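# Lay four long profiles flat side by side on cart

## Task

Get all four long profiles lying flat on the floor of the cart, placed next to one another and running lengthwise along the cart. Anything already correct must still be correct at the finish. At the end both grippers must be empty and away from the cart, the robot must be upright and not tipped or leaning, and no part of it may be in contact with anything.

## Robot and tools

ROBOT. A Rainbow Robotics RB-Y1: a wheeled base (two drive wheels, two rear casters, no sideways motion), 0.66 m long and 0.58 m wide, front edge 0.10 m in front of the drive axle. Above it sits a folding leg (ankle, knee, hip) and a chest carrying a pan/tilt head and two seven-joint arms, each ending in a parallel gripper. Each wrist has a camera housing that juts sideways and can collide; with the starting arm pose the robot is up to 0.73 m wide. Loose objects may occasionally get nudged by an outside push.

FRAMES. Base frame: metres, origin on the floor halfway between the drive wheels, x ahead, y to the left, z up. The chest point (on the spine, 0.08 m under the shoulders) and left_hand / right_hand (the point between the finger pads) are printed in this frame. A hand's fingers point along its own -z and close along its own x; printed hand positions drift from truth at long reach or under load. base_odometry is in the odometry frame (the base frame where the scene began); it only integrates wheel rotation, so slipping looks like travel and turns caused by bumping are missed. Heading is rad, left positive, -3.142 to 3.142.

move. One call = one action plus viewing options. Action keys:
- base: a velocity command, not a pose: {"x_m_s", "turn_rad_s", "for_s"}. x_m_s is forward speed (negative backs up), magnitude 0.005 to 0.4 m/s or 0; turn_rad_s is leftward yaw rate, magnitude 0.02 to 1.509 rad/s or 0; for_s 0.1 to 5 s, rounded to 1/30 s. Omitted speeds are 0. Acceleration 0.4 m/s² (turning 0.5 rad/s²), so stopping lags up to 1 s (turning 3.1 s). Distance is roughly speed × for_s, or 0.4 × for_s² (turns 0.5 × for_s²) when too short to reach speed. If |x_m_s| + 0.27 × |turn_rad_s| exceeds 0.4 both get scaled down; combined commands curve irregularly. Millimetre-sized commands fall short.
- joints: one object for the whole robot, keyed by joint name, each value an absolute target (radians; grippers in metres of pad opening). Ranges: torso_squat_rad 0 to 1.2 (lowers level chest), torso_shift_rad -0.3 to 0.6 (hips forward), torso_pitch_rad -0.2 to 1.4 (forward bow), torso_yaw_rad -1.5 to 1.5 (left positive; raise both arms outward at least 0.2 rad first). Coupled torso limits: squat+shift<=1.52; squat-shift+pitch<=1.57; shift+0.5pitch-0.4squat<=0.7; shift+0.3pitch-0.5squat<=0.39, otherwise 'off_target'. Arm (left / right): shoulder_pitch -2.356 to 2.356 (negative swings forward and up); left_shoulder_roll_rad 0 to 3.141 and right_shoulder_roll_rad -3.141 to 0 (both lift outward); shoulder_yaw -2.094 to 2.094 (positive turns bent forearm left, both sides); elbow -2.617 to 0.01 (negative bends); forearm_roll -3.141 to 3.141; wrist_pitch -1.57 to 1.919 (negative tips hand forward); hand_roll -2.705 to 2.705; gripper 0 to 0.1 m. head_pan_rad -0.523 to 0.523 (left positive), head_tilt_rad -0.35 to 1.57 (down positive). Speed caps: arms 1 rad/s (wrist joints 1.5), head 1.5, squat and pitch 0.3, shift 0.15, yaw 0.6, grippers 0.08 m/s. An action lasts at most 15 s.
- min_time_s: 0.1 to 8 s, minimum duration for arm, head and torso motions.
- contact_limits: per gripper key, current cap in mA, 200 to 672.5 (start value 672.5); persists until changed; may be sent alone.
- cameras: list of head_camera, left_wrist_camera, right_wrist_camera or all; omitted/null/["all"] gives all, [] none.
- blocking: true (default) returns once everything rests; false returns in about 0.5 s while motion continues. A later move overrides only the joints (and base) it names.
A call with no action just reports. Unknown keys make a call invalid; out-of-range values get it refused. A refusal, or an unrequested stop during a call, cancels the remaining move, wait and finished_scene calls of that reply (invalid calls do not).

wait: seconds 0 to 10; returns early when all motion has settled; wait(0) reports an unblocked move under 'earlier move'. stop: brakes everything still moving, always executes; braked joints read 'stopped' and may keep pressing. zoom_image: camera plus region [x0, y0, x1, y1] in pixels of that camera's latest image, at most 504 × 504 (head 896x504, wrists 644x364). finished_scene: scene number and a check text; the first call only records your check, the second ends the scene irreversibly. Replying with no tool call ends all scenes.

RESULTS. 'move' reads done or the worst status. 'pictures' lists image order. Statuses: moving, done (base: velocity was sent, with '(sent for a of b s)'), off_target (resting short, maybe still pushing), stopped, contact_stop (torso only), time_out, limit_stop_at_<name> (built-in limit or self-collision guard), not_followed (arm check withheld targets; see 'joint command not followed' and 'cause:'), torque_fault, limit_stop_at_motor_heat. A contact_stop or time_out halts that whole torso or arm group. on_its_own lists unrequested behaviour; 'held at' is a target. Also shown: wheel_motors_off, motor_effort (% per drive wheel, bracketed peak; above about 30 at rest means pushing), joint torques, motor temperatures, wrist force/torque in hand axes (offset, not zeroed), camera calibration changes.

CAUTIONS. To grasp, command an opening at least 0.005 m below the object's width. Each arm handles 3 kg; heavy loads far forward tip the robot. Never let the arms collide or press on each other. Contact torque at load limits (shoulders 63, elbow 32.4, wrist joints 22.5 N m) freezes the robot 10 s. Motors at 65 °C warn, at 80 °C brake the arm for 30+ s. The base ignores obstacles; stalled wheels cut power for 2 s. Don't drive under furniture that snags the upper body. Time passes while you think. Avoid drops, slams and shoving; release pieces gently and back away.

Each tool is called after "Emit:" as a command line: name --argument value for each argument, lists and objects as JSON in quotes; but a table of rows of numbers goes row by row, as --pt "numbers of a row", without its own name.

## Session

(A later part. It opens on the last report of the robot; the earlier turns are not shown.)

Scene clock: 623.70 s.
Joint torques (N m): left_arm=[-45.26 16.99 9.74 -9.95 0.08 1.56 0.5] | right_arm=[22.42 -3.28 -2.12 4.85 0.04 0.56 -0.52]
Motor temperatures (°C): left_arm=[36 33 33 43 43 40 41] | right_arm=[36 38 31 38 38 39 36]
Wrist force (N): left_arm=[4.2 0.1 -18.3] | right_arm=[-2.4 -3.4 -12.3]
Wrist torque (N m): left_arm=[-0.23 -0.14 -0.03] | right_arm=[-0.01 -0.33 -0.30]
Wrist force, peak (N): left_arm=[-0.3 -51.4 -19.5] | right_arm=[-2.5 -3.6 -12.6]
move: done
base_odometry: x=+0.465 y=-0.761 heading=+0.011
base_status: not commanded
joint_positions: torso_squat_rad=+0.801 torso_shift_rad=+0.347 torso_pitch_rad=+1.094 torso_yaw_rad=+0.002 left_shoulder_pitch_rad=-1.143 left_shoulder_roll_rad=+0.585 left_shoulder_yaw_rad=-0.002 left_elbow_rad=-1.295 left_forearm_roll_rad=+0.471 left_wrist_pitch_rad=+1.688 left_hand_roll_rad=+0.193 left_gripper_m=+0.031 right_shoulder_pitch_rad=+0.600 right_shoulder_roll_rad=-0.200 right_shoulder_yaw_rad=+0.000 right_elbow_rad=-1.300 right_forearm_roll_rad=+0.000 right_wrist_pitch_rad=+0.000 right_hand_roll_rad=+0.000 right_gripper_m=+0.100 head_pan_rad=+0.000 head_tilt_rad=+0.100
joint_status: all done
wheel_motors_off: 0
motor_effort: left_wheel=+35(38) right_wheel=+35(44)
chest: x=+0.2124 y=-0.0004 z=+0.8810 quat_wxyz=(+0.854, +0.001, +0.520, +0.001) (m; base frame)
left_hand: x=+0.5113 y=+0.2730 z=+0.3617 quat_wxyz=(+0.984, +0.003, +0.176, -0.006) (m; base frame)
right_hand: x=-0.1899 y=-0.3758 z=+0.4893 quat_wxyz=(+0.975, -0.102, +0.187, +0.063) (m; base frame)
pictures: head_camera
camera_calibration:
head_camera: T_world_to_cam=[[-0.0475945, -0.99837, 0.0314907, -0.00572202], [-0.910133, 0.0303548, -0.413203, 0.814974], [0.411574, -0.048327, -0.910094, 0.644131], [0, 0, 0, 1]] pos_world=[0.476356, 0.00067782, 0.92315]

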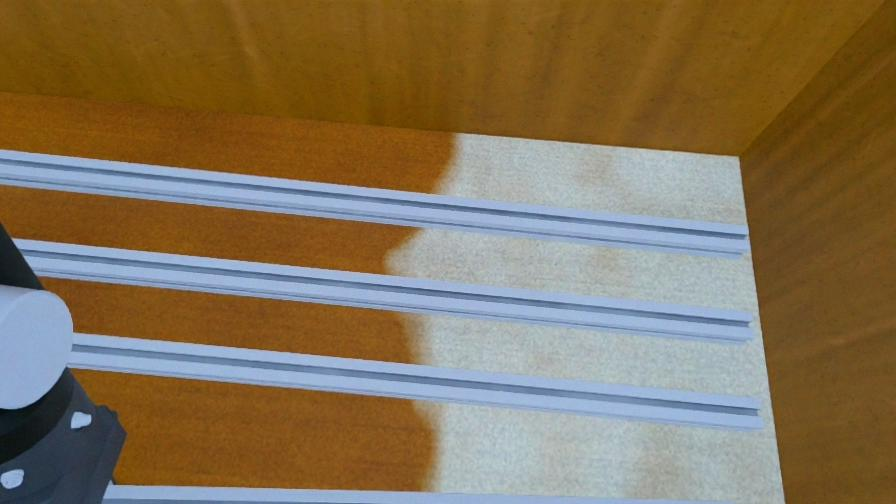

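Emit:
move --joints '{"left_shoulder_pitch_rad":-0.716,"left_shoulder_roll_rad":0.637,"left_elbow_rad":-1.951,"left_forearm_roll_rad":0.272,"left_wrist_pitch_rad":1.194,"left_hand_roll_rad":0.444}' --min_time_s 2.5 --cameras '["head_camera"]'

Scene clock: 631.50 s.
Joint torques (N m): left_arm=[-5.89 7.78 4.02 -10.96 -0.71 -1.44 0.64] | right_arm=[22.15 -3.54 -1.82 4.8 -0.06 0.73 -0.47]
Motor temperatures (°C): left_arm=[38 34 33 43 43 40 41] | right_arm=[36 38 31 38 38 39 36]
Wrist force (N): left_arm=[-5.6 -0.2 -18.3] | right_arm=[-2.1 -3.3 -12.3]
Wrist torque (N m): left_arm=[0.03 -0.29 0.18] | right_arm=[-0.01 -0.31 -0.29]
Wrist force, peak (N): left_arm=[-21.0 -31.3 13.9] | right_arm=[-2.5 -3.6 -12.7]
move: done
base_odometry: x=+0.465 y=-0.761 heading=+0.011
base_status: not commanded
joint_positions: torso_squat_rad=+0.800 torso_shift_rad=+0.350 torso_pitch_rad=+1.100 torso_yaw_rad=+0.000 left_shoulder_pitch_rad=-0.716 left_shoulder_roll_rad=+0.636 left_shoulder_yaw_rad=+0.000 left_elbow_rad=-1.950 left_forearm_roll_rad=+0.272 left_wrist_pitch_rad=+1.194 left_hand_roll_rad=+0.444 left_gripper_m=+0.031 right_shoulder_pitch_rad=+0.600 right_shoulder_roll_rad=-0.200 right_shoulder_yaw_rad=+0.000 right_elbow_rad=-1.300 right_forearm_roll_rad=+0.000 right_wrist_pitch_rad=+0.000 right_hand_roll_rad=+0.000 right_gripper_m=+0.100 head_pan_rad=+0.000 head_tilt_rad=+0.100
joint_status: all done
wheel_motors_off: 0
motor_effort: left_wheel=-17(37) right_wheel=+12(34)
chest: x=+0.2150 y=+0.0002 z=+0.8789 quat_wxyz=(+0.852, +0.000, +0.523, +0.000) (m; base frame)
left_hand: x=+0.5654 y=+0.2652 z=+0.4149 quat_wxyz=(+0.985, +0.000, -0.173, +0.001) (m; base frame)
right_hand: x=-0.1901 y=-0.3759 z=+0.4909 quat_wxyz=(+0.974, -0.103, +0.190, +0.063) (m; base frame)
pictures: head_camera
camera_calibration:
head_camera: T_world_to_cam=[[-0.048298, -0.998236, 0.0345379, -0.00746439], [-0.91278, 0.0300697, -0.407343, 0.811908], [0.405586, -0.0511994, -0.912622, 0.644697], [0, 0, 0, 1]] pos_world=[0.479253, 0.00114301, 0.919347]

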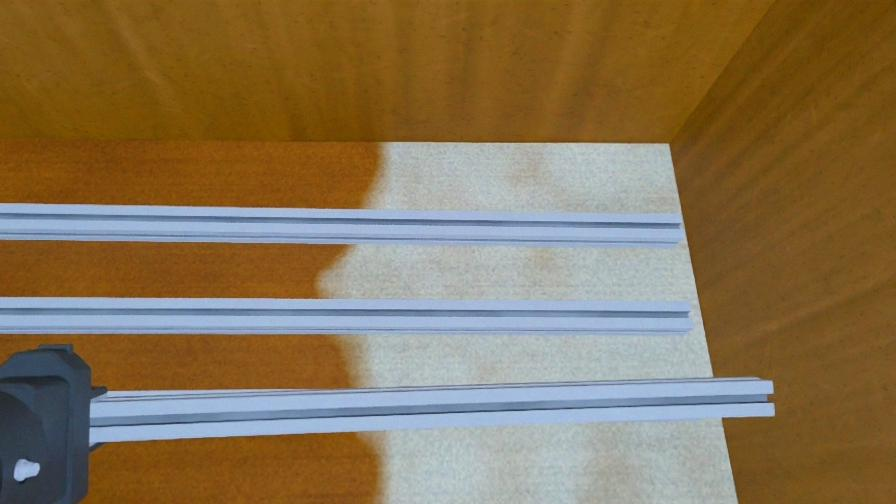

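Emit:
move --joints '{"torso_squat_rad":0.5}' --cameras '["head_camera"]'

Emit:
move --joints '{"left_shoulder_pitch_rad":-1.152,"left_shoulder_roll_rad":0.587,"left_elbow_rad":-1.296,"left_forearm_roll_rad":0.471,"left_wrist_pitch_rad":1.688,"left_hand_roll_rad":0.193}' --min_time_s 2.5 --cameras '["head_camera"]'

Emit:
move --joints '{"left_shoulder_pitch_rad":-1.33,"left_shoulder_roll_rad":0.46,"left_elbow_rad":-0.68,"left_forearm_roll_rad":0.389,"left_wrist_pitch_rad":1.28,"left_hand_roll_rad":0.056}' --min_time_s 2.5 --cameras '["head_camera"]'

Scene clock: 657.93 s.
Joint torques (N m): left_arm=[-5.73 8.13 4.2 -10.05 -0.84 -1.4 0.47] | right_arm=[22.3 -3.81 -1.86 4.93 0.06 0.59 -0.57]
Motor temperatures (°C): left_arm=[37 34 33 43 43 39 41] | right_arm=[38 38 31 37 38 39 36]
Wrist force (N): left_arm=[-5.9 0.1 -18.0] | right_arm=[-2.3 -3.8 -12.2]
Wrist torque (N m): left_arm=[-0.14 -0.33 0.16] | right_arm=[0.04 -0.33 -0.28]
Wrist force, peak (N): left_arm=[-6.3 0.3 -19.1] | right_arm=[-2.5 -3.7 -12.7]
move: off_target
base_odometry: x=+0.465 y=-0.761 heading=+0.011
base_status: not commanded
joint_positions: torso_squat_rad=+0.583 torso_shift_rad=+0.350 torso_pitch_rad=+1.101 torso_yaw_rad=+0.000 left_shoulder_pitch_rad=-0.715 left_shoulder_roll_rad=+0.637 left_shoulder_yaw_rad=+0.000 left_elbow_rad=-1.950 left_forearm_roll_rad=+0.272 left_wrist_pitch_rad=+1.194 left_hand_roll_rad=+0.444 left_gripper_m=+0.031 right_shoulder_pitch_rad=+0.600 right_shoulder_roll_rad=-0.200 right_shoulder_yaw_rad=+0.000 right_elbow_rad=-1.300 right_forearm_roll_rad=+0.000 right_wrist_pitch_rad=+0.000 right_hand_roll_rad=+0.000 right_gripper_m=+0.100 head_pan_rad=+0.000 head_tilt_rad=+0.100
joint_status: torso_squat_rad off_target (ended at +0.583, target +0.500)
wheel_motors_off: 0
on_its_own: torso_squat_rad is held at +0.583, not at your +0.500
motor_effort: left_wheel=-11(16) right_wheel=+6(14)
chest: x=+0.2484 y=+0.0002 z=+0.9697 quat_wxyz=(+0.852, +0.000, +0.523, +0.000) (m; base frame)
left_hand: x=+0.5985 y=+0.2652 z=+0.5055 quat_wxyz=(+0.985, +0.000, -0.173, +0.001) (m; base frame)
right_hand: x=-0.1569 y=-0.3759 z=+0.5818 quat_wxyz=(+0.974, -0.103, +0.190, +0.063) (m; base frame)
pictures: head_camera
camera_calibration:
head_camera: T_world_to_cam=[[-0.0482828, -0.998235, 0.0345679, -0.0090128], [-0.912969, 0.0300675, -0.406919, 0.87897], [0.405162, -0.0512066, -0.91281, 0.714291], [0, 0, 0, 1]] pos_world=[0.512634, 0.00115113, 1.00999]

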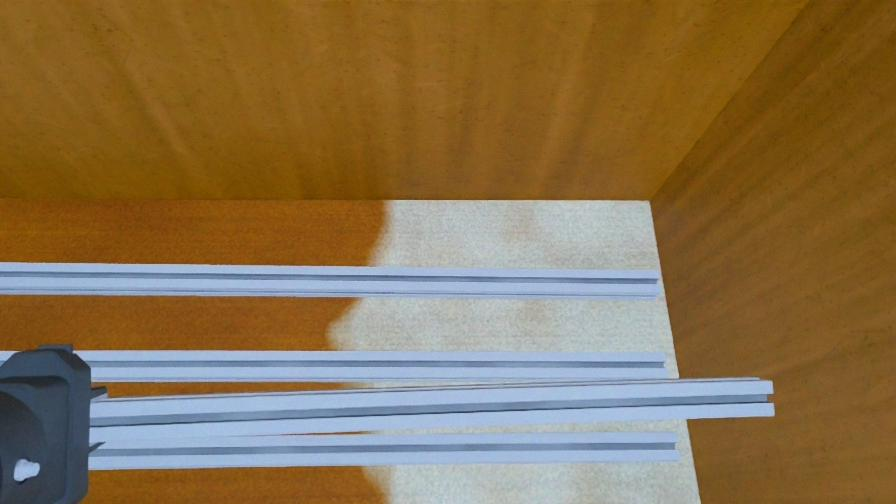

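Scene clock: 660.73 s.
Joint torques (N m): left_arm=[-11.79 6.35 3.37 -7.42 0.43 1.69 0.02] | right_arm=[22.32 -4.01 -1.88 4.9 0.17 0.71 -0.53]
Motor temperatures (°C): left_arm=[37 34 33 43 43 39 41] | right_arm=[38 38 31 37 38 39 36]
Wrist force (N): left_arm=[4.5 0.1 -18.3] | right_arm=[-2.5 -3.6 -12.1]
Wrist torque (N m): left_arm=[-0.20 -0.14 0.26] | right_arm=[0.02 -0.35 -0.27]
Wrist force, peak (N): left_arm=[-1.2 -0.6 -19.6] | right_arm=[-2.6 -4.0 -12.6]
move: done
base_odometry: x=+0.465 y=-0.761 heading=+0.011
base_status: not commanded
joint_positions: torso_squat_rad=+0.583 torso_shift_rad=+0.350 torso_pitch_rad=+1.101 torso_yaw_rad=+0.000 left_shoulder_pitch_rad=-1.151 left_shoulder_roll_rad=+0.587 left_shoulder_yaw_rad=+0.000 left_elbow_rad=-1.296 left_forearm_roll_rad=+0.471 left_wrist_pitch_rad=+1.688 left_hand_roll_rad=+0.193 left_gripper_m=+0.031 right_shoulder_pitch_rad=+0.600 right_shoulder_roll_rad=-0.200 right_shoulder_yaw_rad=+0.000 right_elbow_rad=-1.300 right_forearm_roll_rad=+0.000 right_wrist_pitch_rad=+0.000 right_hand_roll_rad=+0.000 right_gripper_m=+0.100 head_pan_rad=+0.000 head_tilt_rad=+0.100
joint_status: all done
wheel_motors_off: 0
on_its_own: torso_squat_rad is held at +0.583, not at your +0.500
motor_effort: left_wheel=-11(12) right_wheel=+5(10)
chest: x=+0.2484 y=+0.0002 z=+0.9697 quat_wxyz=(+0.852, +0.000, +0.523, +0.000) (m; base frame)
left_hand: x=+0.5491 y=+0.2715 z=+0.4497 quat_wxyz=(+0.985, +0.002, +0.175, -0.007) (m; base frame)
right_hand: x=-0.1569 y=-0.3759 z=+0.5818 quat_wxyz=(+0.974, -0.103, +0.190, +0.063) (m; base frame)
pictures: head_camera
camera_calibration:
head_camera: T_world_to_cam=[[-0.0482839, -0.998235, 0.0345782, -0.00902056], [-0.912969, 0.0300642, -0.406919, 0.87897], [0.405161, -0.0512165, -0.91281, 0.714291], [0, 0, 0, 1]] pos_world=[0.512634, 0.00115329, 1.00999]

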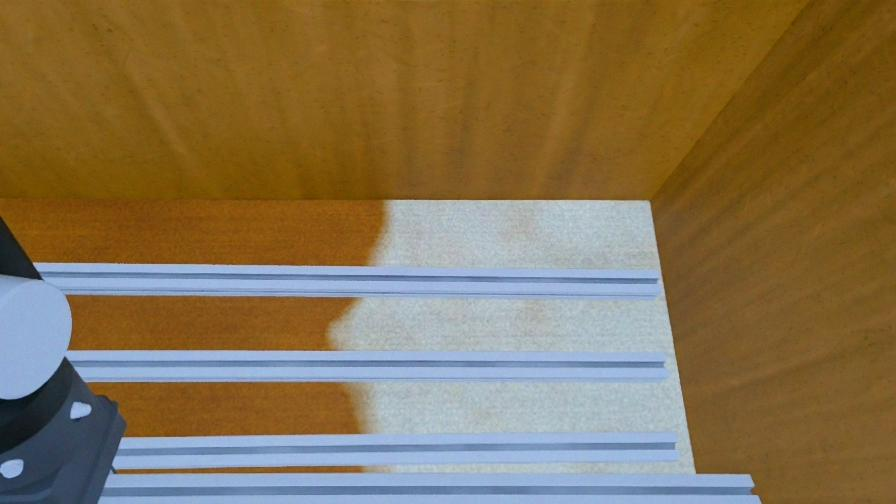

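Scene clock: 663.53 s.
Joint torques (N m): left_arm=[-12.55 5.11 1.13 -5.37 -0.11 1.63 -0.34] | right_arm=[22.25 -3.84 -2.46 4.82 -0.07 0.79 -0.38]
Motor temperatures (°C): left_arm=[37 34 33 43 43 39 41] | right_arm=[38 38 31 37 38 39 36]
Wrist force (N): left_arm=[4.2 2.2 -18.1] | right_arm=[-2.7 -3.6 -12.2]
Wrist torque (N m): left_arm=[-0.30 -0.24 0.39] | right_arm=[0.02 -0.37 -0.27]
Wrist force, peak (N): left_arm=[4.7 0.6 -18.7] | right_arm=[-2.5 -3.7 -12.6]
move: done
base_odometry: x=+0.465 y=-0.761 heading=+0.011
base_status: not commanded
joint_positions: torso_squat_rad=+0.583 torso_shift_rad=+0.350 torso_pitch_rad=+1.101 torso_yaw_rad=+0.000 left_shoulder_pitch_rad=-1.329 left_shoulder_roll_rad=+0.460 left_shoulder_yaw_rad=+0.000 left_elbow_rad=-0.680 left_forearm_roll_rad=+0.389 left_wrist_pitch_rad=+1.280 left_hand_roll_rad=+0.056 left_gripper_m=+0.031 right_shoulder_pitch_rad=+0.600 right_shoulder_roll_rad=-0.200 right_shoulder_yaw_rad=+0.000 right_elbow_rad=-1.300 right_forearm_roll_rad=+0.000 right_wrist_pitch_rad=+0.000 right_hand_roll_rad=+0.000 right_gripper_m=+0.100 head_pan_rad=+0.000 head_tilt_rad=+0.100
joint_status: all done
wheel_motors_off: 0
on_its_own: torso_squat_rad is held at +0.583, not at your +0.500
motor_effort: left_wheel=-11(12) right_wheel=+9(10)
chest: x=+0.2484 y=+0.0003 z=+0.9697 quat_wxyz=(+0.852, +0.000, +0.523, +0.000) (m; base frame)
left_hand: x=+0.5264 y=+0.2510 z=+0.3572 quat_wxyz=(+0.983, -0.012, +0.182, +0.000) (m; base frame)
right_hand: x=-0.1569 y=-0.3759 z=+0.5818 quat_wxyz=(+0.974, -0.103, +0.190, +0.063) (m; base frame)
pictures: head_camera
camera_calibration:
head_camera: T_world_to_cam=[[-0.0482764, -0.998235, 0.0345891, -0.00902799], [-0.91297, 0.0300529, -0.406919, 0.87897], [0.405162, -0.0512233, -0.912809, 0.714291], [0, 0, 0, 1]] pos_world=[0.512634, 0.00116068, 1.00999]

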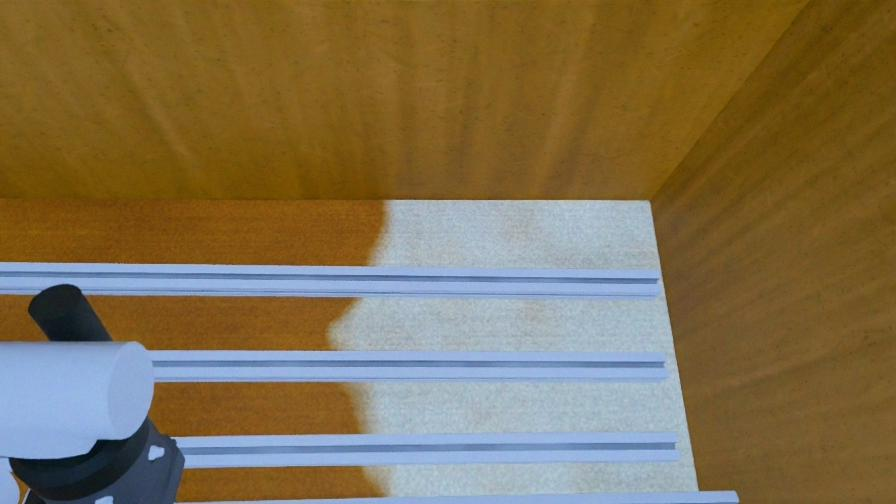

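Emit:
move --joints '{"left_shoulder_pitch_rad":-1.31,"left_shoulder_roll_rad":0.522,"left_elbow_rad":-0.68,"left_forearm_roll_rad":0.475,"left_wrist_pitch_rad":1.28,"left_hand_roll_rad":0.022}' --min_time_s 1.5 --cameras '[]'

Emit:
move --base '{"turn_rad_s":-0.06,"for_s":0.3}' --joints '{"head_pan_rad":0.0,"head_tilt_rad":0.25}' --cameras '["head_camera","left_wrist_camera"]'

Scene clock: 675.50 s.
Joint torques (N m): left_arm=[-9.8 8.76 1.2 -5.55 0.5 1.47 -0.22] | right_arm=[22.31 -4.23 -1.64 4.96 -0.03 0.81 -0.47]
Motor temperatures (°C): left_arm=[37 33 33 42 43 39 40] | right_arm=[38 38 31 37 38 39 36]
Wrist force (N): left_arm=[4.3 1.2 -18.0] | right_arm=[-2.8 -3.6 -12.4]
Wrist torque (N m): left_arm=[-0.12 -0.18 0.24] | right_arm=[0.02 -0.40 -0.28]
Wrist force, peak (N): left_arm=[4.8 1.5 -18.4] | right_arm=[-2.6 -3.8 -12.5]
move: done
base_odometry: x=+0.465 y=-0.761 heading=+0.011
base_status: not commanded
joint_positions: torso_squat_rad=+0.583 torso_shift_rad=+0.350 torso_pitch_rad=+1.101 torso_yaw_rad=+0.000 left_shoulder_pitch_rad=-1.310 left_shoulder_roll_rad=+0.521 left_shoulder_yaw_rad=+0.000 left_elbow_rad=-0.680 left_forearm_roll_rad=+0.475 left_wrist_pitch_rad=+1.280 left_hand_roll_rad=+0.022 left_gripper_m=+0.031 right_shoulder_pitch_rad=+0.600 right_shoulder_roll_rad=-0.200 right_shoulder_yaw_rad=+0.000 right_elbow_rad=-1.300 right_forearm_roll_rad=+0.000 right_wrist_pitch_rad=+0.000 right_hand_roll_rad=+0.000 right_gripper_m=+0.100 head_pan_rad=+0.000 head_tilt_rad=+0.100
joint_status: all done
wheel_motors_off: 0
on_its_own: torso_squat_rad is held at +0.583, not at your +0.500
motor_effort: left_wheel=-11(12) right_wheel=+7(10)
chest: x=+0.2484 y=+0.0003 z=+0.9697 quat_wxyz=(+0.852, +0.000, +0.523, +0.000) (m; base frame)
left_hand: x=+0.5267 y=+0.2756 z=+0.3611 quat_wxyz=(+0.983, -0.023, +0.182, +0.016) (m; base frame)
right_hand: x=-0.1569 y=-0.3759 z=+0.5818 quat_wxyz=(+0.974, -0.103, +0.190, +0.063) (m; base frame)
pictures: none
No camera images: "cameras" was empty.

Scene clock: 676.33 s.
Joint torques (N m): left_arm=[-11.41 8.74 2.06 -5.59 0.78 1.52 0.12] | right_arm=[22.45 -3.37 -1.81 5 0 0.69 -0.47]
Motor temperatures (°C): left_arm=[36 33 33 42 43 39 40] | right_arm=[38 38 31 37 38 39 36]
Wrist force (N): left_arm=[4.3 1.2 -17.8] | right_arm=[-2.4 -3.7 -12.3]
Wrist torque (N m): left_arm=[-0.15 -0.18 0.28] | right_arm=[0.04 -0.33 -0.26]
Wrist force, peak (N): left_arm=[4.6 1.1 -18.7] | right_arm=[-2.6 -3.7 -12.6]
move: done
base_odometry: x=+0.465 y=-0.761 heading=-0.006
base_status: done (sent for 0.3 of 0.3 s)
joint_positions: torso_squat_rad=+0.583 torso_shift_rad=+0.350 torso_pitch_rad=+1.101 torso_yaw_rad=+0.000 left_shoulder_pitch_rad=-1.310 left_shoulder_roll_rad=+0.522 left_shoulder_yaw_rad=+0.000 left_elbow_rad=-0.680 left_forearm_roll_rad=+0.475 left_wrist_pitch_rad=+1.280 left_hand_roll_rad=+0.022 left_gripper_m=+0.031 right_shoulder_pitch_rad=+0.600 right_shoulder_roll_rad=-0.200 right_shoulder_yaw_rad=+0.000 right_elbow_rad=-1.300 right_forearm_roll_rad=+0.000 right_wrist_pitch_rad=+0.000 right_hand_roll_rad=+0.000 right_gripper_m=+0.100 head_pan_rad=+0.000 head_tilt_rad=+0.250
joint_status: all done
wheel_motors_off: 0
on_its_own: torso_squat_rad is held at +0.583, not at your +0.500
motor_effort: left_wheel=+5(19) right_wheel=+0(17)
chest: x=+0.2484 y=+0.0003 z=+0.9697 quat_wxyz=(+0.852, +0.000, +0.523, +0.000) (m; base frame)
left_hand: x=+0.5266 y=+0.2758 z=+0.3611 quat_wxyz=(+0.983, -0.023, +0.182, +0.016) (m; base frame)
right_hand: x=-0.1569 y=-0.3759 z=+0.5819 quat_wxyz=(+0.974, -0.103, +0.190, +0.063) (m; base frame)
pictures: head_camera, left_wrist_camera
camera_calibration:
head_camera: T_world_to_cam=[[-0.0425849, -0.998227, 0.0415972, -0.0187384], [-0.963518, 0.0300216, -0.265954, 0.754334], [0.264234, -0.0514053, -0.963088, 0.828167], [0, 0, 0, 1]] pos_world=[0.507186, 0.00122059, 0.998995]
left_wrist_camera: T_world_to_cam=[[0.944141, 0.0449137, -0.326467, -0.392282], [0.206116, -0.853458, 0.478671, -0.0140709], [-0.257127, -0.519223, -0.815042, 0.651666], [0, 0, 0, 1]] pos_world=[0.540831, 0.34397, 0.409803]

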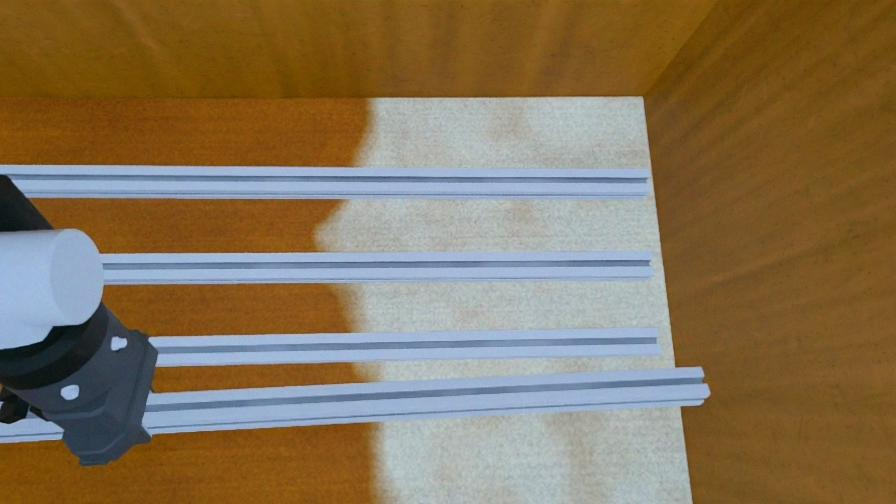

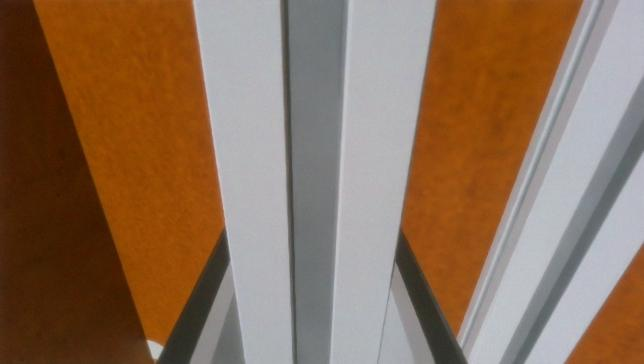

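Emit:
move --joints '{"left_forearm_roll_rad":0.425}' --cameras '[]'

Scene clock: 685.20 s.
Joint torques (N m): left_arm=[-11.09 7.24 2.11 -5.92 0.13 1.29 -0.25] | right_arm=[22.63 -3.29 -1.57 5.08 0.03 0.78 -0.4]
Motor temperatures (°C): left_arm=[36 34 33 41 43 39 40] | right_arm=[38 38 31 37 38 39 36]
Wrist force (N): left_arm=[4.4 1.0 -18.3] | right_arm=[-2.4 -4.0 -12.4]
Wrist torque (N m): left_arm=[0.06 -0.20 0.31] | right_arm=[0.07 -0.34 -0.28]
Wrist force, peak (N): left_arm=[4.5 1.3 -18.5] | right_arm=[-2.7 -3.9 -12.6]
move: done
base_odometry: x=+0.465 y=-0.761 heading=-0.006
base_status: not commanded
joint_positions: torso_squat_rad=+0.583 torso_shift_rad=+0.350 torso_pitch_rad=+1.101 torso_yaw_rad=+0.000 left_shoulder_pitch_rad=-1.310 left_shoulder_roll_rad=+0.522 left_shoulder_yaw_rad=+0.000 left_elbow_rad=-0.680 left_forearm_roll_rad=+0.425 left_wrist_pitch_rad=+1.280 left_hand_roll_rad=+0.022 left_gripper_m=+0.031 right_shoulder_pitch_rad=+0.600 right_shoulder_roll_rad=-0.200 right_shoulder_yaw_rad=+0.000 right_elbow_rad=-1.300 right_forearm_roll_rad=+0.000 right_wrist_pitch_rad=+0.000 right_hand_roll_rad=+0.000 right_gripper_m=+0.100 head_pan_rad=+0.000 head_tilt_rad=+0.250
joint_status: all done
wheel_motors_off: 0
on_its_own: torso_squat_rad is held at +0.583, not at your +0.500
motor_effort: left_wheel=+4(5) right_wheel=-2(4)
chest: x=+0.2484 y=+0.0003 z=+0.9697 quat_wxyz=(+0.852, +0.000, +0.523, +0.000) (m; base frame)
left_hand: x=+0.5265 y=+0.2869 z=+0.3607 quat_wxyz=(+0.983, -0.001, +0.181, +0.004) (m; base frame)
right_hand: x=-0.1569 y=-0.3759 z=+0.5819 quat_wxyz=(+0.974, -0.103, +0.190, +0.063) (m; base frame)
pictures: none
No camera images: "cameras" was empty.

Emit:
move --joints '{"torso_squat_rad":0.66}' --min_time_s 1.5 --cameras '["head_camera","left_wrist_camera"]'

Scene clock: 692.53 s.
Joint torques (N m): left_arm=[-11.4 8.41 1.9 -5.46 -0.11 1.36 0.19] | right_arm=[22.1 -3.55 -2.03 4.97 0.18 0.77 -0.44]
Motor temperatures (°C): left_arm=[36 34 33 41 43 39 40] | right_arm=[38 38 31 37 38 39 36]
Wrist force (N): left_arm=[4.0 1.6 -16.7] | right_arm=[-2.6 -3.6 -12.4]
Wrist torque (N m): left_arm=[-0.97 -0.16 0.01] | right_arm=[0.01 -0.33 -0.28]
Wrist force, peak (N): left_arm=[4.3 1.0 -18.5] | right_arm=[-2.8 -3.6 -12.7]
move: done
base_odometry: x=+0.465 y=-0.761 heading=-0.006
base_status: not commanded
joint_positions: torso_squat_rad=+0.660 torso_shift_rad=+0.350 torso_pitch_rad=+1.100 torso_yaw_rad=+0.000 left_shoulder_pitch_rad=-1.310 left_shoulder_roll_rad=+0.522 left_shoulder_yaw_rad=+0.000 left_elbow_rad=-0.680 left_forearm_roll_rad=+0.425 left_wrist_pitch_rad=+1.280 left_hand_roll_rad=+0.022 left_gripper_m=+0.031 right_shoulder_pitch_rad=+0.600 right_shoulder_roll_rad=-0.200 right_shoulder_yaw_rad=+0.000 right_elbow_rad=-1.300 right_forearm_roll_rad=+0.000 right_wrist_pitch_rad=+0.000 right_hand_roll_rad=+0.000 right_gripper_m=+0.100 head_pan_rad=+0.000 head_tilt_rad=+0.250
joint_status: all done
wheel_motors_off: 0
motor_effort: left_wheel=+5(6) right_wheel=-3(6)
chest: x=+0.2375 y=+0.0003 z=+0.9403 quat_wxyz=(+0.852, +0.000, +0.523, +0.000) (m; base frame)
left_hand: x=+0.5158 y=+0.2869 z=+0.3314 quat_wxyz=(+0.983, -0.001, +0.181, +0.004) (m; base frame)
right_hand: x=-0.1677 y=-0.3759 z=+0.5523 quat_wxyz=(+0.974, -0.103, +0.190, +0.063) (m; base frame)
pictures: head_camera, left_wrist_camera
camera_calibration:
head_camera: T_world_to_cam=[[-0.0426059, -0.998225, 0.0416023, -0.0179806], [-0.963433, 0.0300241, -0.266262, 0.736279], [0.26454, -0.0514254, -0.963003, 0.802532], [0, 0, 0, 1]] pos_world=[0.496287, 0.0012157, 0.969631]
left_wrist_camera: T_world_to_cam=[[0.945615, 0.0290674, -0.323988, -0.38938], [0.17929, -0.877627, 0.444551, 0.0438927], [-0.271418, -0.478462, -0.835108, 0.632832], [0, 0, 0, 1]] pos_world=[0.532096, 0.352626, 0.382816]

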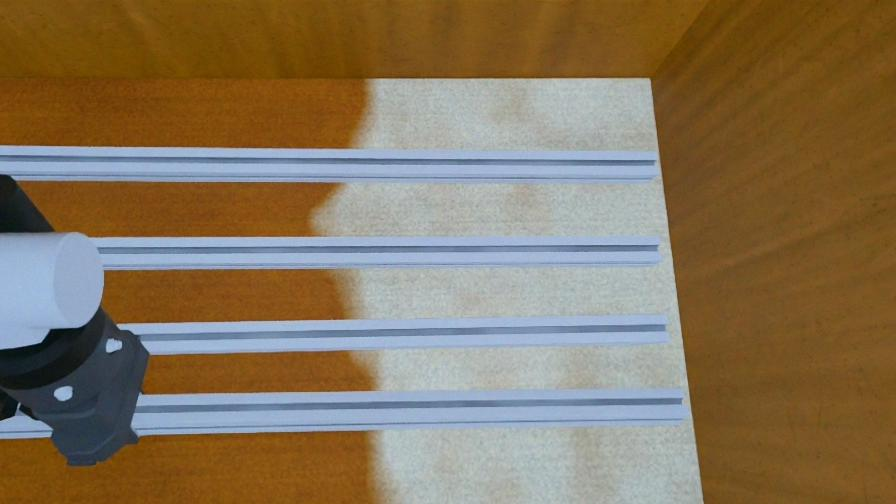

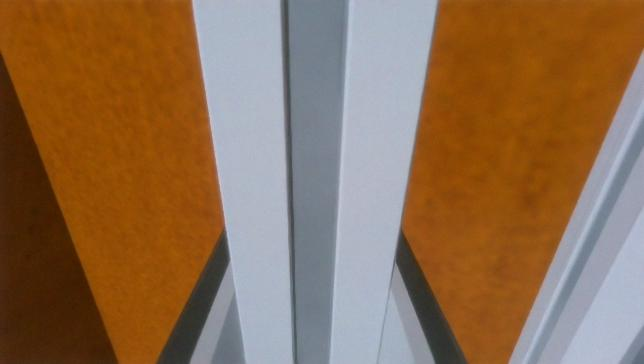

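Emit:
move --joints '{"head_pan_rad":0.5}' --cameras '["head_camera"]'

Scene clock: 697.03 s.
Joint torques (N m): left_arm=[-11.48 8.16 1.94 -5.49 -0.27 1.54 -0.03] | right_arm=[22.02 -4.19 -1.87 5.05 0.06 0.7 -0.37]
Motor temperatures (°C): left_arm=[36 34 33 41 43 39 40] | right_arm=[38 38 31 37 38 39 36]
Wrist force (N): left_arm=[4.0 0.9 -16.7] | right_arm=[-2.6 -3.6 -12.4]
Wrist torque (N m): left_arm=[-0.87 -0.17 0.00] | right_arm=[0.03 -0.36 -0.30]
Wrist force, peak (N): left_arm=[3.9 1.3 -17.2] | right_arm=[-2.7 -3.7 -12.8]
move: done
base_odometry: x=+0.465 y=-0.761 heading=-0.006
base_status: not commanded
joint_positions: torso_squat_rad=+0.660 torso_shift_rad=+0.350 torso_pitch_rad=+1.100 torso_yaw_rad=+0.000 left_shoulder_pitch_rad=-1.310 left_shoulder_roll_rad=+0.522 left_shoulder_yaw_rad=+0.000 left_elbow_rad=-0.680 left_forearm_roll_rad=+0.425 left_wrist_pitch_rad=+1.280 left_hand_roll_rad=+0.022 left_gripper_m=+0.031 right_shoulder_pitch_rad=+0.600 right_shoulder_roll_rad=-0.200 right_shoulder_yaw_rad=+0.000 right_elbow_rad=-1.300 right_forearm_roll_rad=+0.000 right_wrist_pitch_rad=+0.000 right_hand_roll_rad=+0.000 right_gripper_m=+0.100 head_pan_rad=+0.500 head_tilt_rad=+0.250
joint_status: all done
wheel_motors_off: 0
motor_effort: left_wheel=+4(6) right_wheel=-5(6)
chest: x=+0.2375 y=+0.0003 z=+0.9403 quat_wxyz=(+0.852, +0.000, +0.523, +0.000) (m; base frame)
left_hand: x=+0.5158 y=+0.2869 z=+0.3314 quat_wxyz=(+0.983, -0.001, +0.181, +0.004) (m; base frame)
right_hand: x=-0.1677 y=-0.3759 z=+0.5523 quat_wxyz=(+0.974, -0.103, +0.190, +0.063) (m; base frame)
pictures: head_camera
camera_calibration:
head_camera: T_world_to_cam=[[0.177391, -0.903104, -0.391069, 0.32589], [-0.958986, -0.0693553, -0.274837, 0.743103], [0.221084, 0.423784, -0.878367, 0.735223], [0, 0, 0, 1]] pos_world=[0.49227, 0.0342754, 0.977474]

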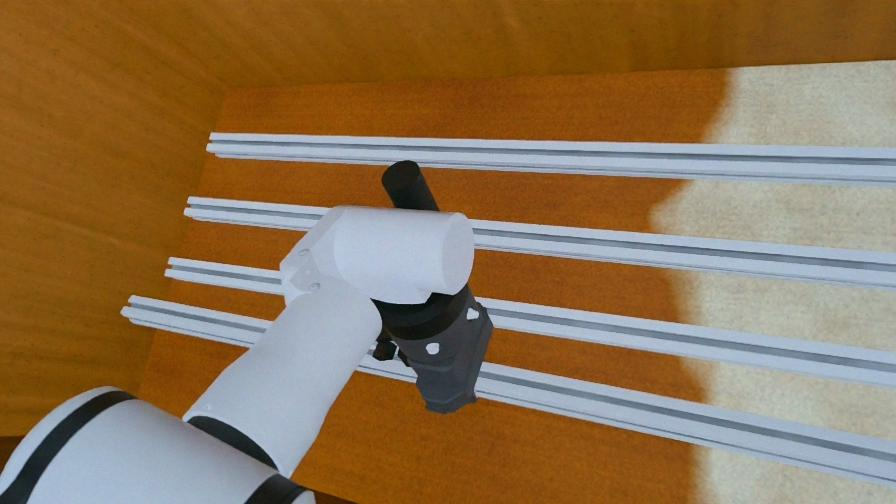

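Emit:
move --joints '{"left_shoulder_roll_rad":0.511}' --cameras '["head_camera"]'

Scene clock: 703.27 s.
Joint torques (N m): left_arm=[-10.82 7.8 2.16 -5.39 -0.15 1.27 -0.04] | right_arm=[22.48 -4.32 -1.68 4.98 0.15 0.61 -0.52]
Motor temperatures (°C): left_arm=[36 34 33 41 43 39 40] | right_arm=[38 38 31 37 38 39 36]
Wrist force (N): left_arm=[4.2 0.8 -18.0] | right_arm=[-2.5 -3.7 -12.1]
Wrist torque (N m): left_arm=[-0.09 -0.21 0.33] | right_arm=[0.05 -0.34 -0.29]
Wrist force, peak (N): left_arm=[3.1 -4.7 -20.0] | right_arm=[-2.7 -3.9 -12.7]
move: done
base_odometry: x=+0.465 y=-0.761 heading=-0.006
base_status: not commanded
joint_positions: torso_squat_rad=+0.660 torso_shift_rad=+0.350 torso_pitch_rad=+1.100 torso_yaw_rad=+0.000 left_shoulder_pitch_rad=-1.310 left_shoulder_roll_rad=+0.511 left_shoulder_yaw_rad=+0.000 left_elbow_rad=-0.680 left_forearm_roll_rad=+0.425 left_wrist_pitch_rad=+1.280 left_hand_roll_rad=+0.022 left_gripper_m=+0.031 right_shoulder_pitch_rad=+0.600 right_shoulder_roll_rad=-0.200 right_shoulder_yaw_rad=+0.000 right_elbow_rad=-1.300 right_forearm_roll_rad=+0.000 right_wrist_pitch_rad=+0.000 right_hand_roll_rad=+0.000 right_gripper_m=+0.100 head_pan_rad=+0.500 head_tilt_rad=+0.250
joint_status: all done
wheel_motors_off: 0
motor_effort: left_wheel=+6(7) right_wheel=-4(6)
chest: x=+0.2375 y=+0.0003 z=+0.9402 quat_wxyz=(+0.852, +0.000, +0.523, +0.000) (m; base frame)
left_hand: x=+0.5136 y=+0.2798 z=+0.3299 quat_wxyz=(+0.983, -0.006, +0.183, +0.002) (m; base frame)
right_hand: x=-0.1677 y=-0.3760 z=+0.5523 quat_wxyz=(+0.974, -0.103, +0.190, +0.063) (m; base frame)
pictures: head_camera
camera_calibration:
head_camera: T_world_to_cam=[[0.177334, -0.903142, -0.391009, 0.325843], [-0.959019, -0.0693681, -0.274718, 0.743031], [0.220986, 0.423702, -0.878432, 0.735243], [0, 0, 0, 1]] pos_world=[0.492319, 0.0343009, 0.977392]

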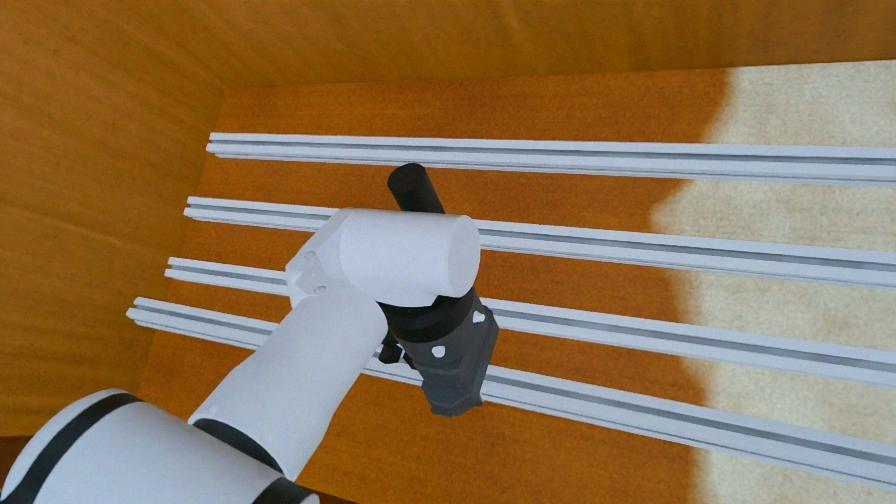

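Emit:
move --joints '{"torso_squat_rad":0.7}' --min_time_s 1 --cameras '["head_camera"]'

Emit:
move --joints '{"head_pan_rad":0}' --cameras '["head_camera"]'

Scene clock: 707.47 s.
Joint torques (N m): left_arm=[-10.98 7.65 2.43 -5.69 -0.15 1.65 0.15] | right_arm=[22.15 -3.84 -1.51 4.8 0.03 0.56 -0.58]
Motor temperatures (°C): left_arm=[36 34 33 40 43 39 40] | right_arm=[38 38 31 37 38 39 36]
Wrist force (N): left_arm=[3.5 1.3 -16.6] | right_arm=[-2.5 -3.8 -12.4]
Wrist torque (N m): left_arm=[-0.93 -0.23 0.01] | right_arm=[0.02 -0.30 -0.28]
Wrist force, peak (N): left_arm=[4.6 0.8 -18.7] | right_arm=[-2.8 -4.0 -12.7]
move: done
base_odometry: x=+0.465 y=-0.761 heading=-0.006
base_status: not commanded
joint_positions: torso_squat_rad=+0.700 torso_shift_rad=+0.350 torso_pitch_rad=+1.100 torso_yaw_rad=+0.000 left_shoulder_pitch_rad=-1.310 left_shoulder_roll_rad=+0.511 left_shoulder_yaw_rad=+0.000 left_elbow_rad=-0.680 left_forearm_roll_rad=+0.425 left_wrist_pitch_rad=+1.280 left_hand_roll_rad=+0.022 left_gripper_m=+0.031 right_shoulder_pitch_rad=+0.600 right_shoulder_roll_rad=-0.200 right_shoulder_yaw_rad=+0.000 right_elbow_rad=-1.300 right_forearm_roll_rad=+0.000 right_wrist_pitch_rad=+0.000 right_hand_roll_rad=+0.000 right_gripper_m=+0.100 head_pan_rad=+0.500 head_tilt_rad=+0.250
joint_status: all done
wheel_motors_off: 0
motor_effort: left_wheel=+6(7) right_wheel=-3(7)
chest: x=+0.2315 y=+0.0003 z=+0.9237 quat_wxyz=(+0.852, +0.000, +0.523, +0.000) (m; base frame)
left_hand: x=+0.5076 y=+0.2798 z=+0.3134 quat_wxyz=(+0.983, -0.006, +0.183, +0.002) (m; base frame)
right_hand: x=-0.1737 y=-0.3760 z=+0.5358 quat_wxyz=(+0.974, -0.103, +0.190, +0.063) (m; base frame)
pictures: head_camera
camera_calibration:
head_camera: T_world_to_cam=[[0.17738, -0.903142, -0.390988, 0.320442], [-0.958987, -0.069368, -0.274831, 0.732763], [0.22109, 0.423702, -0.878406, 0.722058], [0, 0, 0, 1]] pos_world=[0.486231, 0.0342981, 0.960935]

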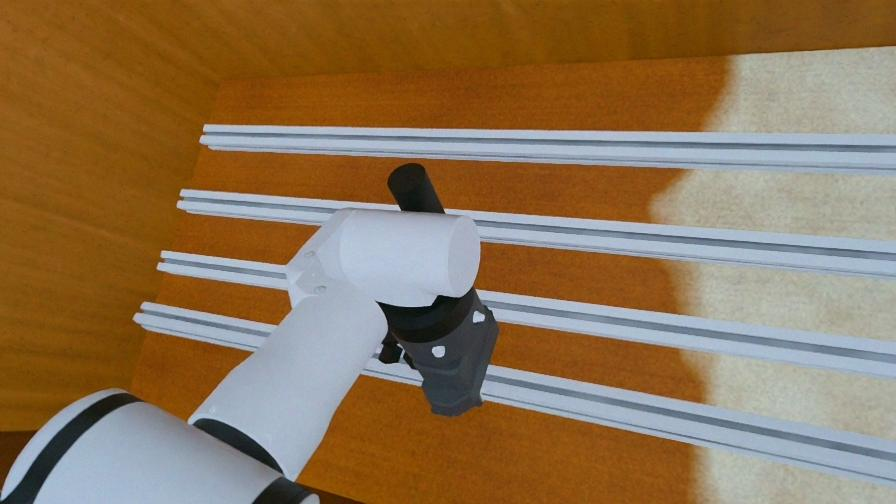

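Scene clock: 708.47 s.
Joint torques (N m): left_arm=[-11.79 7.91 2.29 -5.47 0.04 1.59 0.08] | right_arm=[22.03 -4 -1.18 4.93 0.05 0.69 -0.48]
Motor temperatures (°C): left_arm=[36 34 33 40 43 39 40] | right_arm=[38 38 31 37 38 39 36]
Wrist force (N): left_arm=[4.1 1.1 -16.7] | right_arm=[-2.4 -3.9 -12.4]
Wrist torque (N m): left_arm=[-0.91 -0.16 0.02] | right_arm=[0.04 -0.30 -0.27]
Wrist force, peak (N): left_arm=[4.3 1.5 -17.3] | right_arm=[-2.5 -3.8 -12.6]
move: done
base_odometry: x=+0.465 y=-0.761 heading=-0.006
base_status: not commanded
joint_positions: torso_squat_rad=+0.700 torso_shift_rad=+0.350 torso_pitch_rad=+1.100 torso_yaw_rad=+0.000 left_shoulder_pitch_rad=-1.310 left_shoulder_roll_rad=+0.511 left_shoulder_yaw_rad=+0.000 left_elbow_rad=-0.680 left_forearm_roll_rad=+0.425 left_wrist_pitch_rad=+1.280 left_hand_roll_rad=+0.022 left_gripper_m=+0.031 right_shoulder_pitch_rad=+0.600 right_shoulder_roll_rad=-0.200 right_shoulder_yaw_rad=+0.000 right_elbow_rad=-1.300 right_forearm_roll_rad=+0.000 right_wrist_pitch_rad=+0.000 right_hand_roll_rad=+0.000 right_gripper_m=+0.100 head_pan_rad=+0.000 head_tilt_rad=+0.250
joint_status: all done
wheel_motors_off: 0
motor_effort: left_wheel=+7(8) right_wheel=-4(7)
chest: x=+0.2315 y=+0.0003 z=+0.9237 quat_wxyz=(+0.852, +0.000, +0.523, +0.000) (m; base frame)
left_hand: x=+0.5076 y=+0.2798 z=+0.3134 quat_wxyz=(+0.983, -0.006, +0.183, +0.002) (m; base frame)
right_hand: x=-0.1737 y=-0.3760 z=+0.5358 quat_wxyz=(+0.974, -0.103, +0.190, +0.063) (m; base frame)
pictures: head_camera
camera_calibration:
head_camera: T_world_to_cam=[[-0.0426137, -0.998222, 0.041683, -0.0176004], [-0.963433, 0.03001, -0.266265, 0.72606], [0.264541, -0.0515053, -0.962998, 0.788202], [0, 0, 0, 1]] pos_world=[0.490248, 0.00123842, 0.953095]

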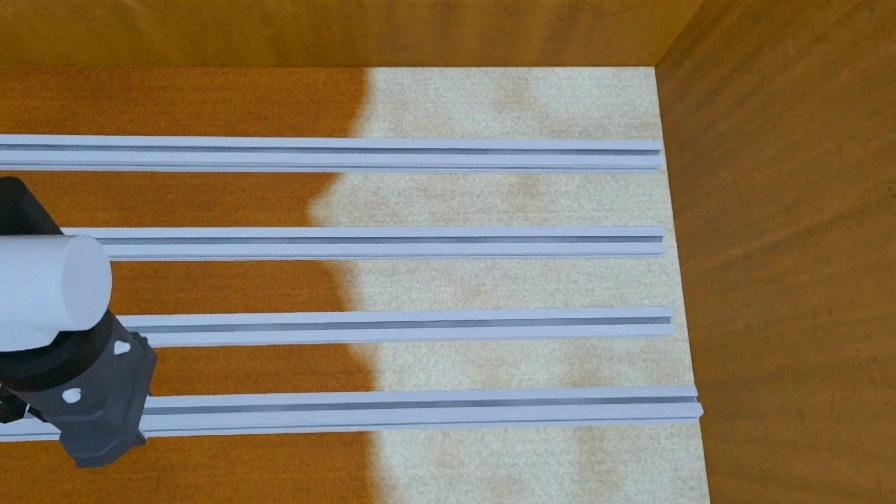

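Emit:
zoom_image --camera "head_camera" --region '[580, 220, 780, 460]'

Emit:
move --joints '{"head_pan_rad":0.5,"head_tilt_rad":0.1}' --cameras '["head_camera"]'

Emit:
zoom_image --camera "head_camera" --region '[60, 150, 360, 450]'

Scaled by 2.100 from the camera's 896x504 image, which has a finer 1280x720 frame.

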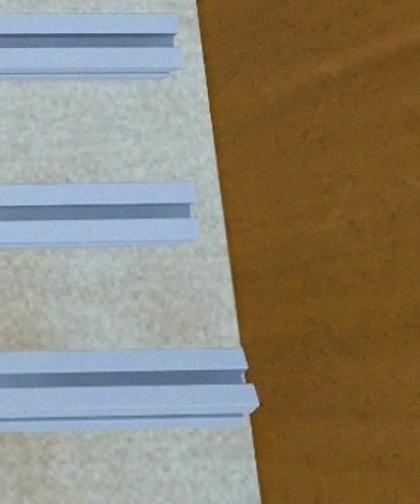

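Scene clock: 718.93 s.
Joint torques (N m): left_arm=[-10.93 7.63 1.61 -5.25 0.02 1.45 -0.01] | right_arm=[22.49 -3.86 -1.43 5.02 0.06 0.89 -0.41]
Motor temperatures (°C): left_arm=[36 34 33 40 43 39 40] | right_arm=[39 38 31 37 38 39 36]
Wrist force (N): left_arm=[3.8 1.6 -16.6] | right_arm=[-2.4 -3.7 -12.2]
Wrist torque (N m): left_arm=[-0.97 -0.20 0.02] | right_arm=[0.00 -0.31 -0.28]
Wrist force, peak (N): left_arm=[4.1 1.5 -17.3] | right_arm=[-2.5 -3.5 -12.8]
move: done
base_odometry: x=+0.465 y=-0.761 heading=-0.006
base_status: not commanded
joint_positions: torso_squat_rad=+0.700 torso_shift_rad=+0.350 torso_pitch_rad=+1.100 torso_yaw_rad=+0.000 left_shoulder_pitch_rad=-1.310 left_shoulder_roll_rad=+0.511 left_shoulder_yaw_rad=+0.000 left_elbow_rad=-0.680 left_forearm_roll_rad=+0.425 left_wrist_pitch_rad=+1.280 left_hand_roll_rad=+0.022 left_gripper_m=+0.031 right_shoulder_pitch_rad=+0.600 right_shoulder_roll_rad=-0.200 right_shoulder_yaw_rad=+0.000 right_elbow_rad=-1.300 right_forearm_roll_rad=+0.000 right_wrist_pitch_rad=+0.000 right_hand_roll_rad=+0.000 right_gripper_m=+0.100 head_pan_rad=+0.500 head_tilt_rad=+0.100
joint_status: all done
wheel_motors_off: 0
motor_effort: left_wheel=+7(7) right_wheel=-5(8)
chest: x=+0.2315 y=+0.0003 z=+0.9237 quat_wxyz=(+0.852, +0.000, +0.523, +0.000) (m; base frame)
left_hand: x=+0.5076 y=+0.2798 z=+0.3134 quat_wxyz=(+0.983, -0.006, +0.183, +0.002) (m; base frame)
right_hand: x=-0.1737 y=-0.3760 z=+0.5358 quat_wxyz=(+0.974, -0.103, +0.190, +0.063) (m; base frame)
pictures: head_camera
camera_calibration:
head_camera: T_world_to_cam=[[0.17153, -0.901421, -0.397514, 0.32939], [-0.916683, 0.00178919, -0.399612, 0.839107], [0.36093, 0.432939, -0.82601, 0.61123], [0, 0, 0, 1]] pos_world=[0.492083, 0.0307917, 0.971136]

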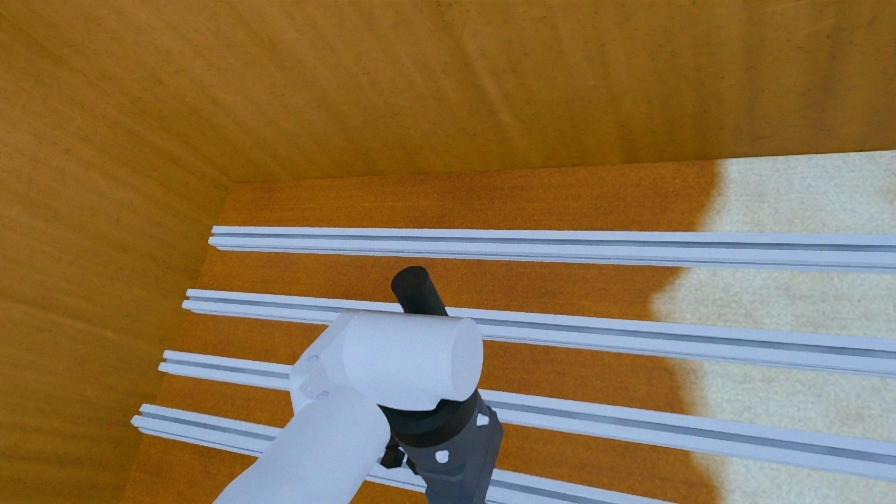

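Scaled by 1.680 from the camera's 896x504 image, which has a finer 1280x720 frame.

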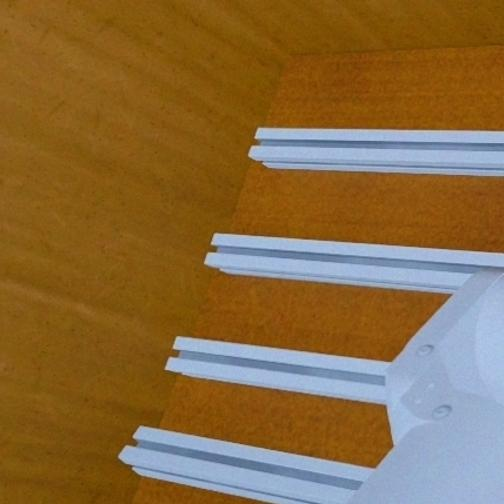

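Emit:
move --joints '{"left_shoulder_roll_rad":0.517}' --cameras '[]'

Emit:
move --joints '{"torso_squat_rad":0.715,"head_pan_rad":0}' --min_time_s 1 --cameras '["head_camera","left_wrist_camera"]'

Scene clock: 723.23 s.
Joint torques (N m): left_arm=[-11.55 8.9 1.96 -5.5 -0.62 1.57 0.11] | right_arm=[22.51 -3.74 -1.52 5.02 0.01 0.6 -0.58]
Motor temperatures (°C): left_arm=[36 34 33 40 43 39 40] | right_arm=[39 38 31 37 38 39 36]
Wrist force (N): left_arm=[3.6 0.6 -17.1] | right_arm=[-2.5 -3.6 -12.4]
Wrist torque (N m): left_arm=[-0.73 -0.23 0.05] | right_arm=[0.02 -0.32 -0.28]
Wrist force, peak (N): left_arm=[3.5 -0.7 -18.8] | right_arm=[-2.2 -4.0 -12.7]
move: done
base_odometry: x=+0.465 y=-0.761 heading=-0.006
base_status: not commanded
joint_positions: torso_squat_rad=+0.700 torso_shift_rad=+0.350 torso_pitch_rad=+1.100 torso_yaw_rad=+0.000 left_shoulder_pitch_rad=-1.310 left_shoulder_roll_rad=+0.517 left_shoulder_yaw_rad=+0.000 left_elbow_rad=-0.680 left_forearm_roll_rad=+0.425 left_wrist_pitch_rad=+1.280 left_hand_roll_rad=+0.022 left_gripper_m=+0.031 right_shoulder_pitch_rad=+0.600 right_shoulder_roll_rad=-0.200 right_shoulder_yaw_rad=+0.000 right_elbow_rad=-1.300 right_forearm_roll_rad=+0.000 right_wrist_pitch_rad=+0.000 right_hand_roll_rad=+0.000 right_gripper_m=+0.100 head_pan_rad=+0.500 head_tilt_rad=+0.100
joint_status: all done
wheel_motors_off: 0
motor_effort: left_wheel=+7(7) right_wheel=-5(7)
chest: x=+0.2315 y=+0.0003 z=+0.9237 quat_wxyz=(+0.852, +0.000, +0.523, +0.000) (m; base frame)
left_hand: x=+0.5088 y=+0.2835 z=+0.3142 quat_wxyz=(+0.983, -0.003, +0.182, +0.003) (m; base frame)
right_hand: x=-0.1737 y=-0.3760 z=+0.5358 quat_wxyz=(+0.974, -0.103, +0.190, +0.063) (m; base frame)
pictures: none
No camera images: "cameras" was empty.

Scene clock: 724.53 s.
Joint torques (N m): left_arm=[-9.97 8.53 2.4 -4.9 -0.36 0.4 0.09] | right_arm=[22.48 -3.57 -2.35 5.26 0.06 0.63 -0.41]
Motor temperatures (°C): left_arm=[36 34 33 40 43 39 40] | right_arm=[39 38 31 37 38 39 36]
Wrist force (N): left_arm=[-2.4 0.7 -4.1] | right_arm=[-2.4 -3.5 -12.6]
Wrist torque (N m): left_arm=[-0.94 -0.26 -0.09] | right_arm=[-0.01 -0.30 -0.28]
Wrist force, peak (N): left_arm=[3.9 0.4 -17.6] | right_arm=[-2.3 -3.4 -12.9]
move: done
base_odometry: x=+0.465 y=-0.761 heading=-0.006
base_status: not commanded
joint_positions: torso_squat_rad=+0.715 torso_shift_rad=+0.350 torso_pitch_rad=+1.100 torso_yaw_rad=+0.000 left_shoulder_pitch_rad=-1.310 left_shoulder_roll_rad=+0.517 left_shoulder_yaw_rad=+0.000 left_elbow_rad=-0.680 left_forearm_roll_rad=+0.425 left_wrist_pitch_rad=+1.280 left_hand_roll_rad=+0.022 left_gripper_m=+0.031 right_shoulder_pitch_rad=+0.600 right_shoulder_roll_rad=-0.200 right_shoulder_yaw_rad=+0.000 right_elbow_rad=-1.300 right_forearm_roll_rad=+0.000 right_wrist_pitch_rad=+0.000 right_hand_roll_rad=+0.000 right_gripper_m=+0.100 head_pan_rad=+0.000 head_tilt_rad=+0.100
joint_status: all done
wheel_motors_off: 0
motor_effort: left_wheel=+7(8) right_wheel=-8(8)
chest: x=+0.2289 y=+0.0003 z=+0.9175 quat_wxyz=(+0.853, +0.000, +0.523, +0.000) (m; base frame)
left_hand: x=+0.5067 y=+0.2835 z=+0.3082 quat_wxyz=(+0.983, -0.004, +0.182, +0.003) (m; base frame)
right_hand: x=-0.1760 y=-0.3760 z=+0.5293 quat_wxyz=(+0.974, -0.103, +0.190, +0.063) (m; base frame)
pictures: head_camera, left_wrist_camera
camera_calibration:
head_camera: T_world_to_cam=[[-0.0482531, -0.998231, 0.0347207, -0.00820706], [-0.912646, 0.0299369, -0.407653, 0.840554], [0.405893, -0.0513582, -0.912477, 0.674021], [0, 0, 0, 1]] pos_world=[0.493152, 0.00126042, 0.957968]
left_wrist_camera: T_world_to_cam=[[0.945295, 0.0265067, -0.325138, -0.386957], [0.178906, -0.875559, 0.448765, 0.0512077], [-0.272782, -0.482384, -0.832404, 0.610319], [0, 0, 0, 1]] pos_world=[0.523111, 0.3495, 0.359237]

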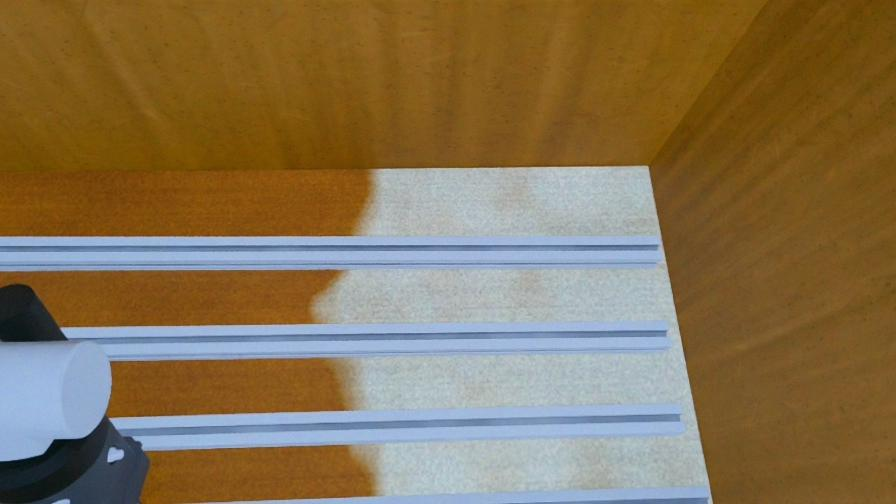

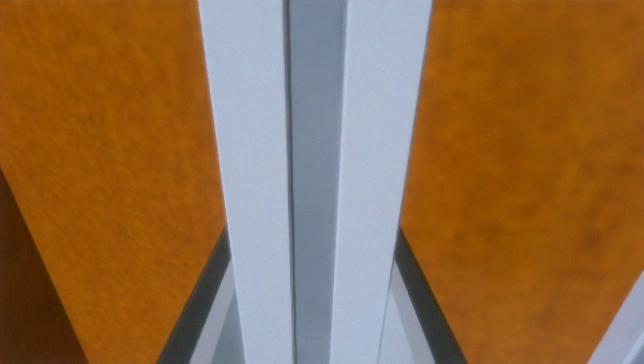

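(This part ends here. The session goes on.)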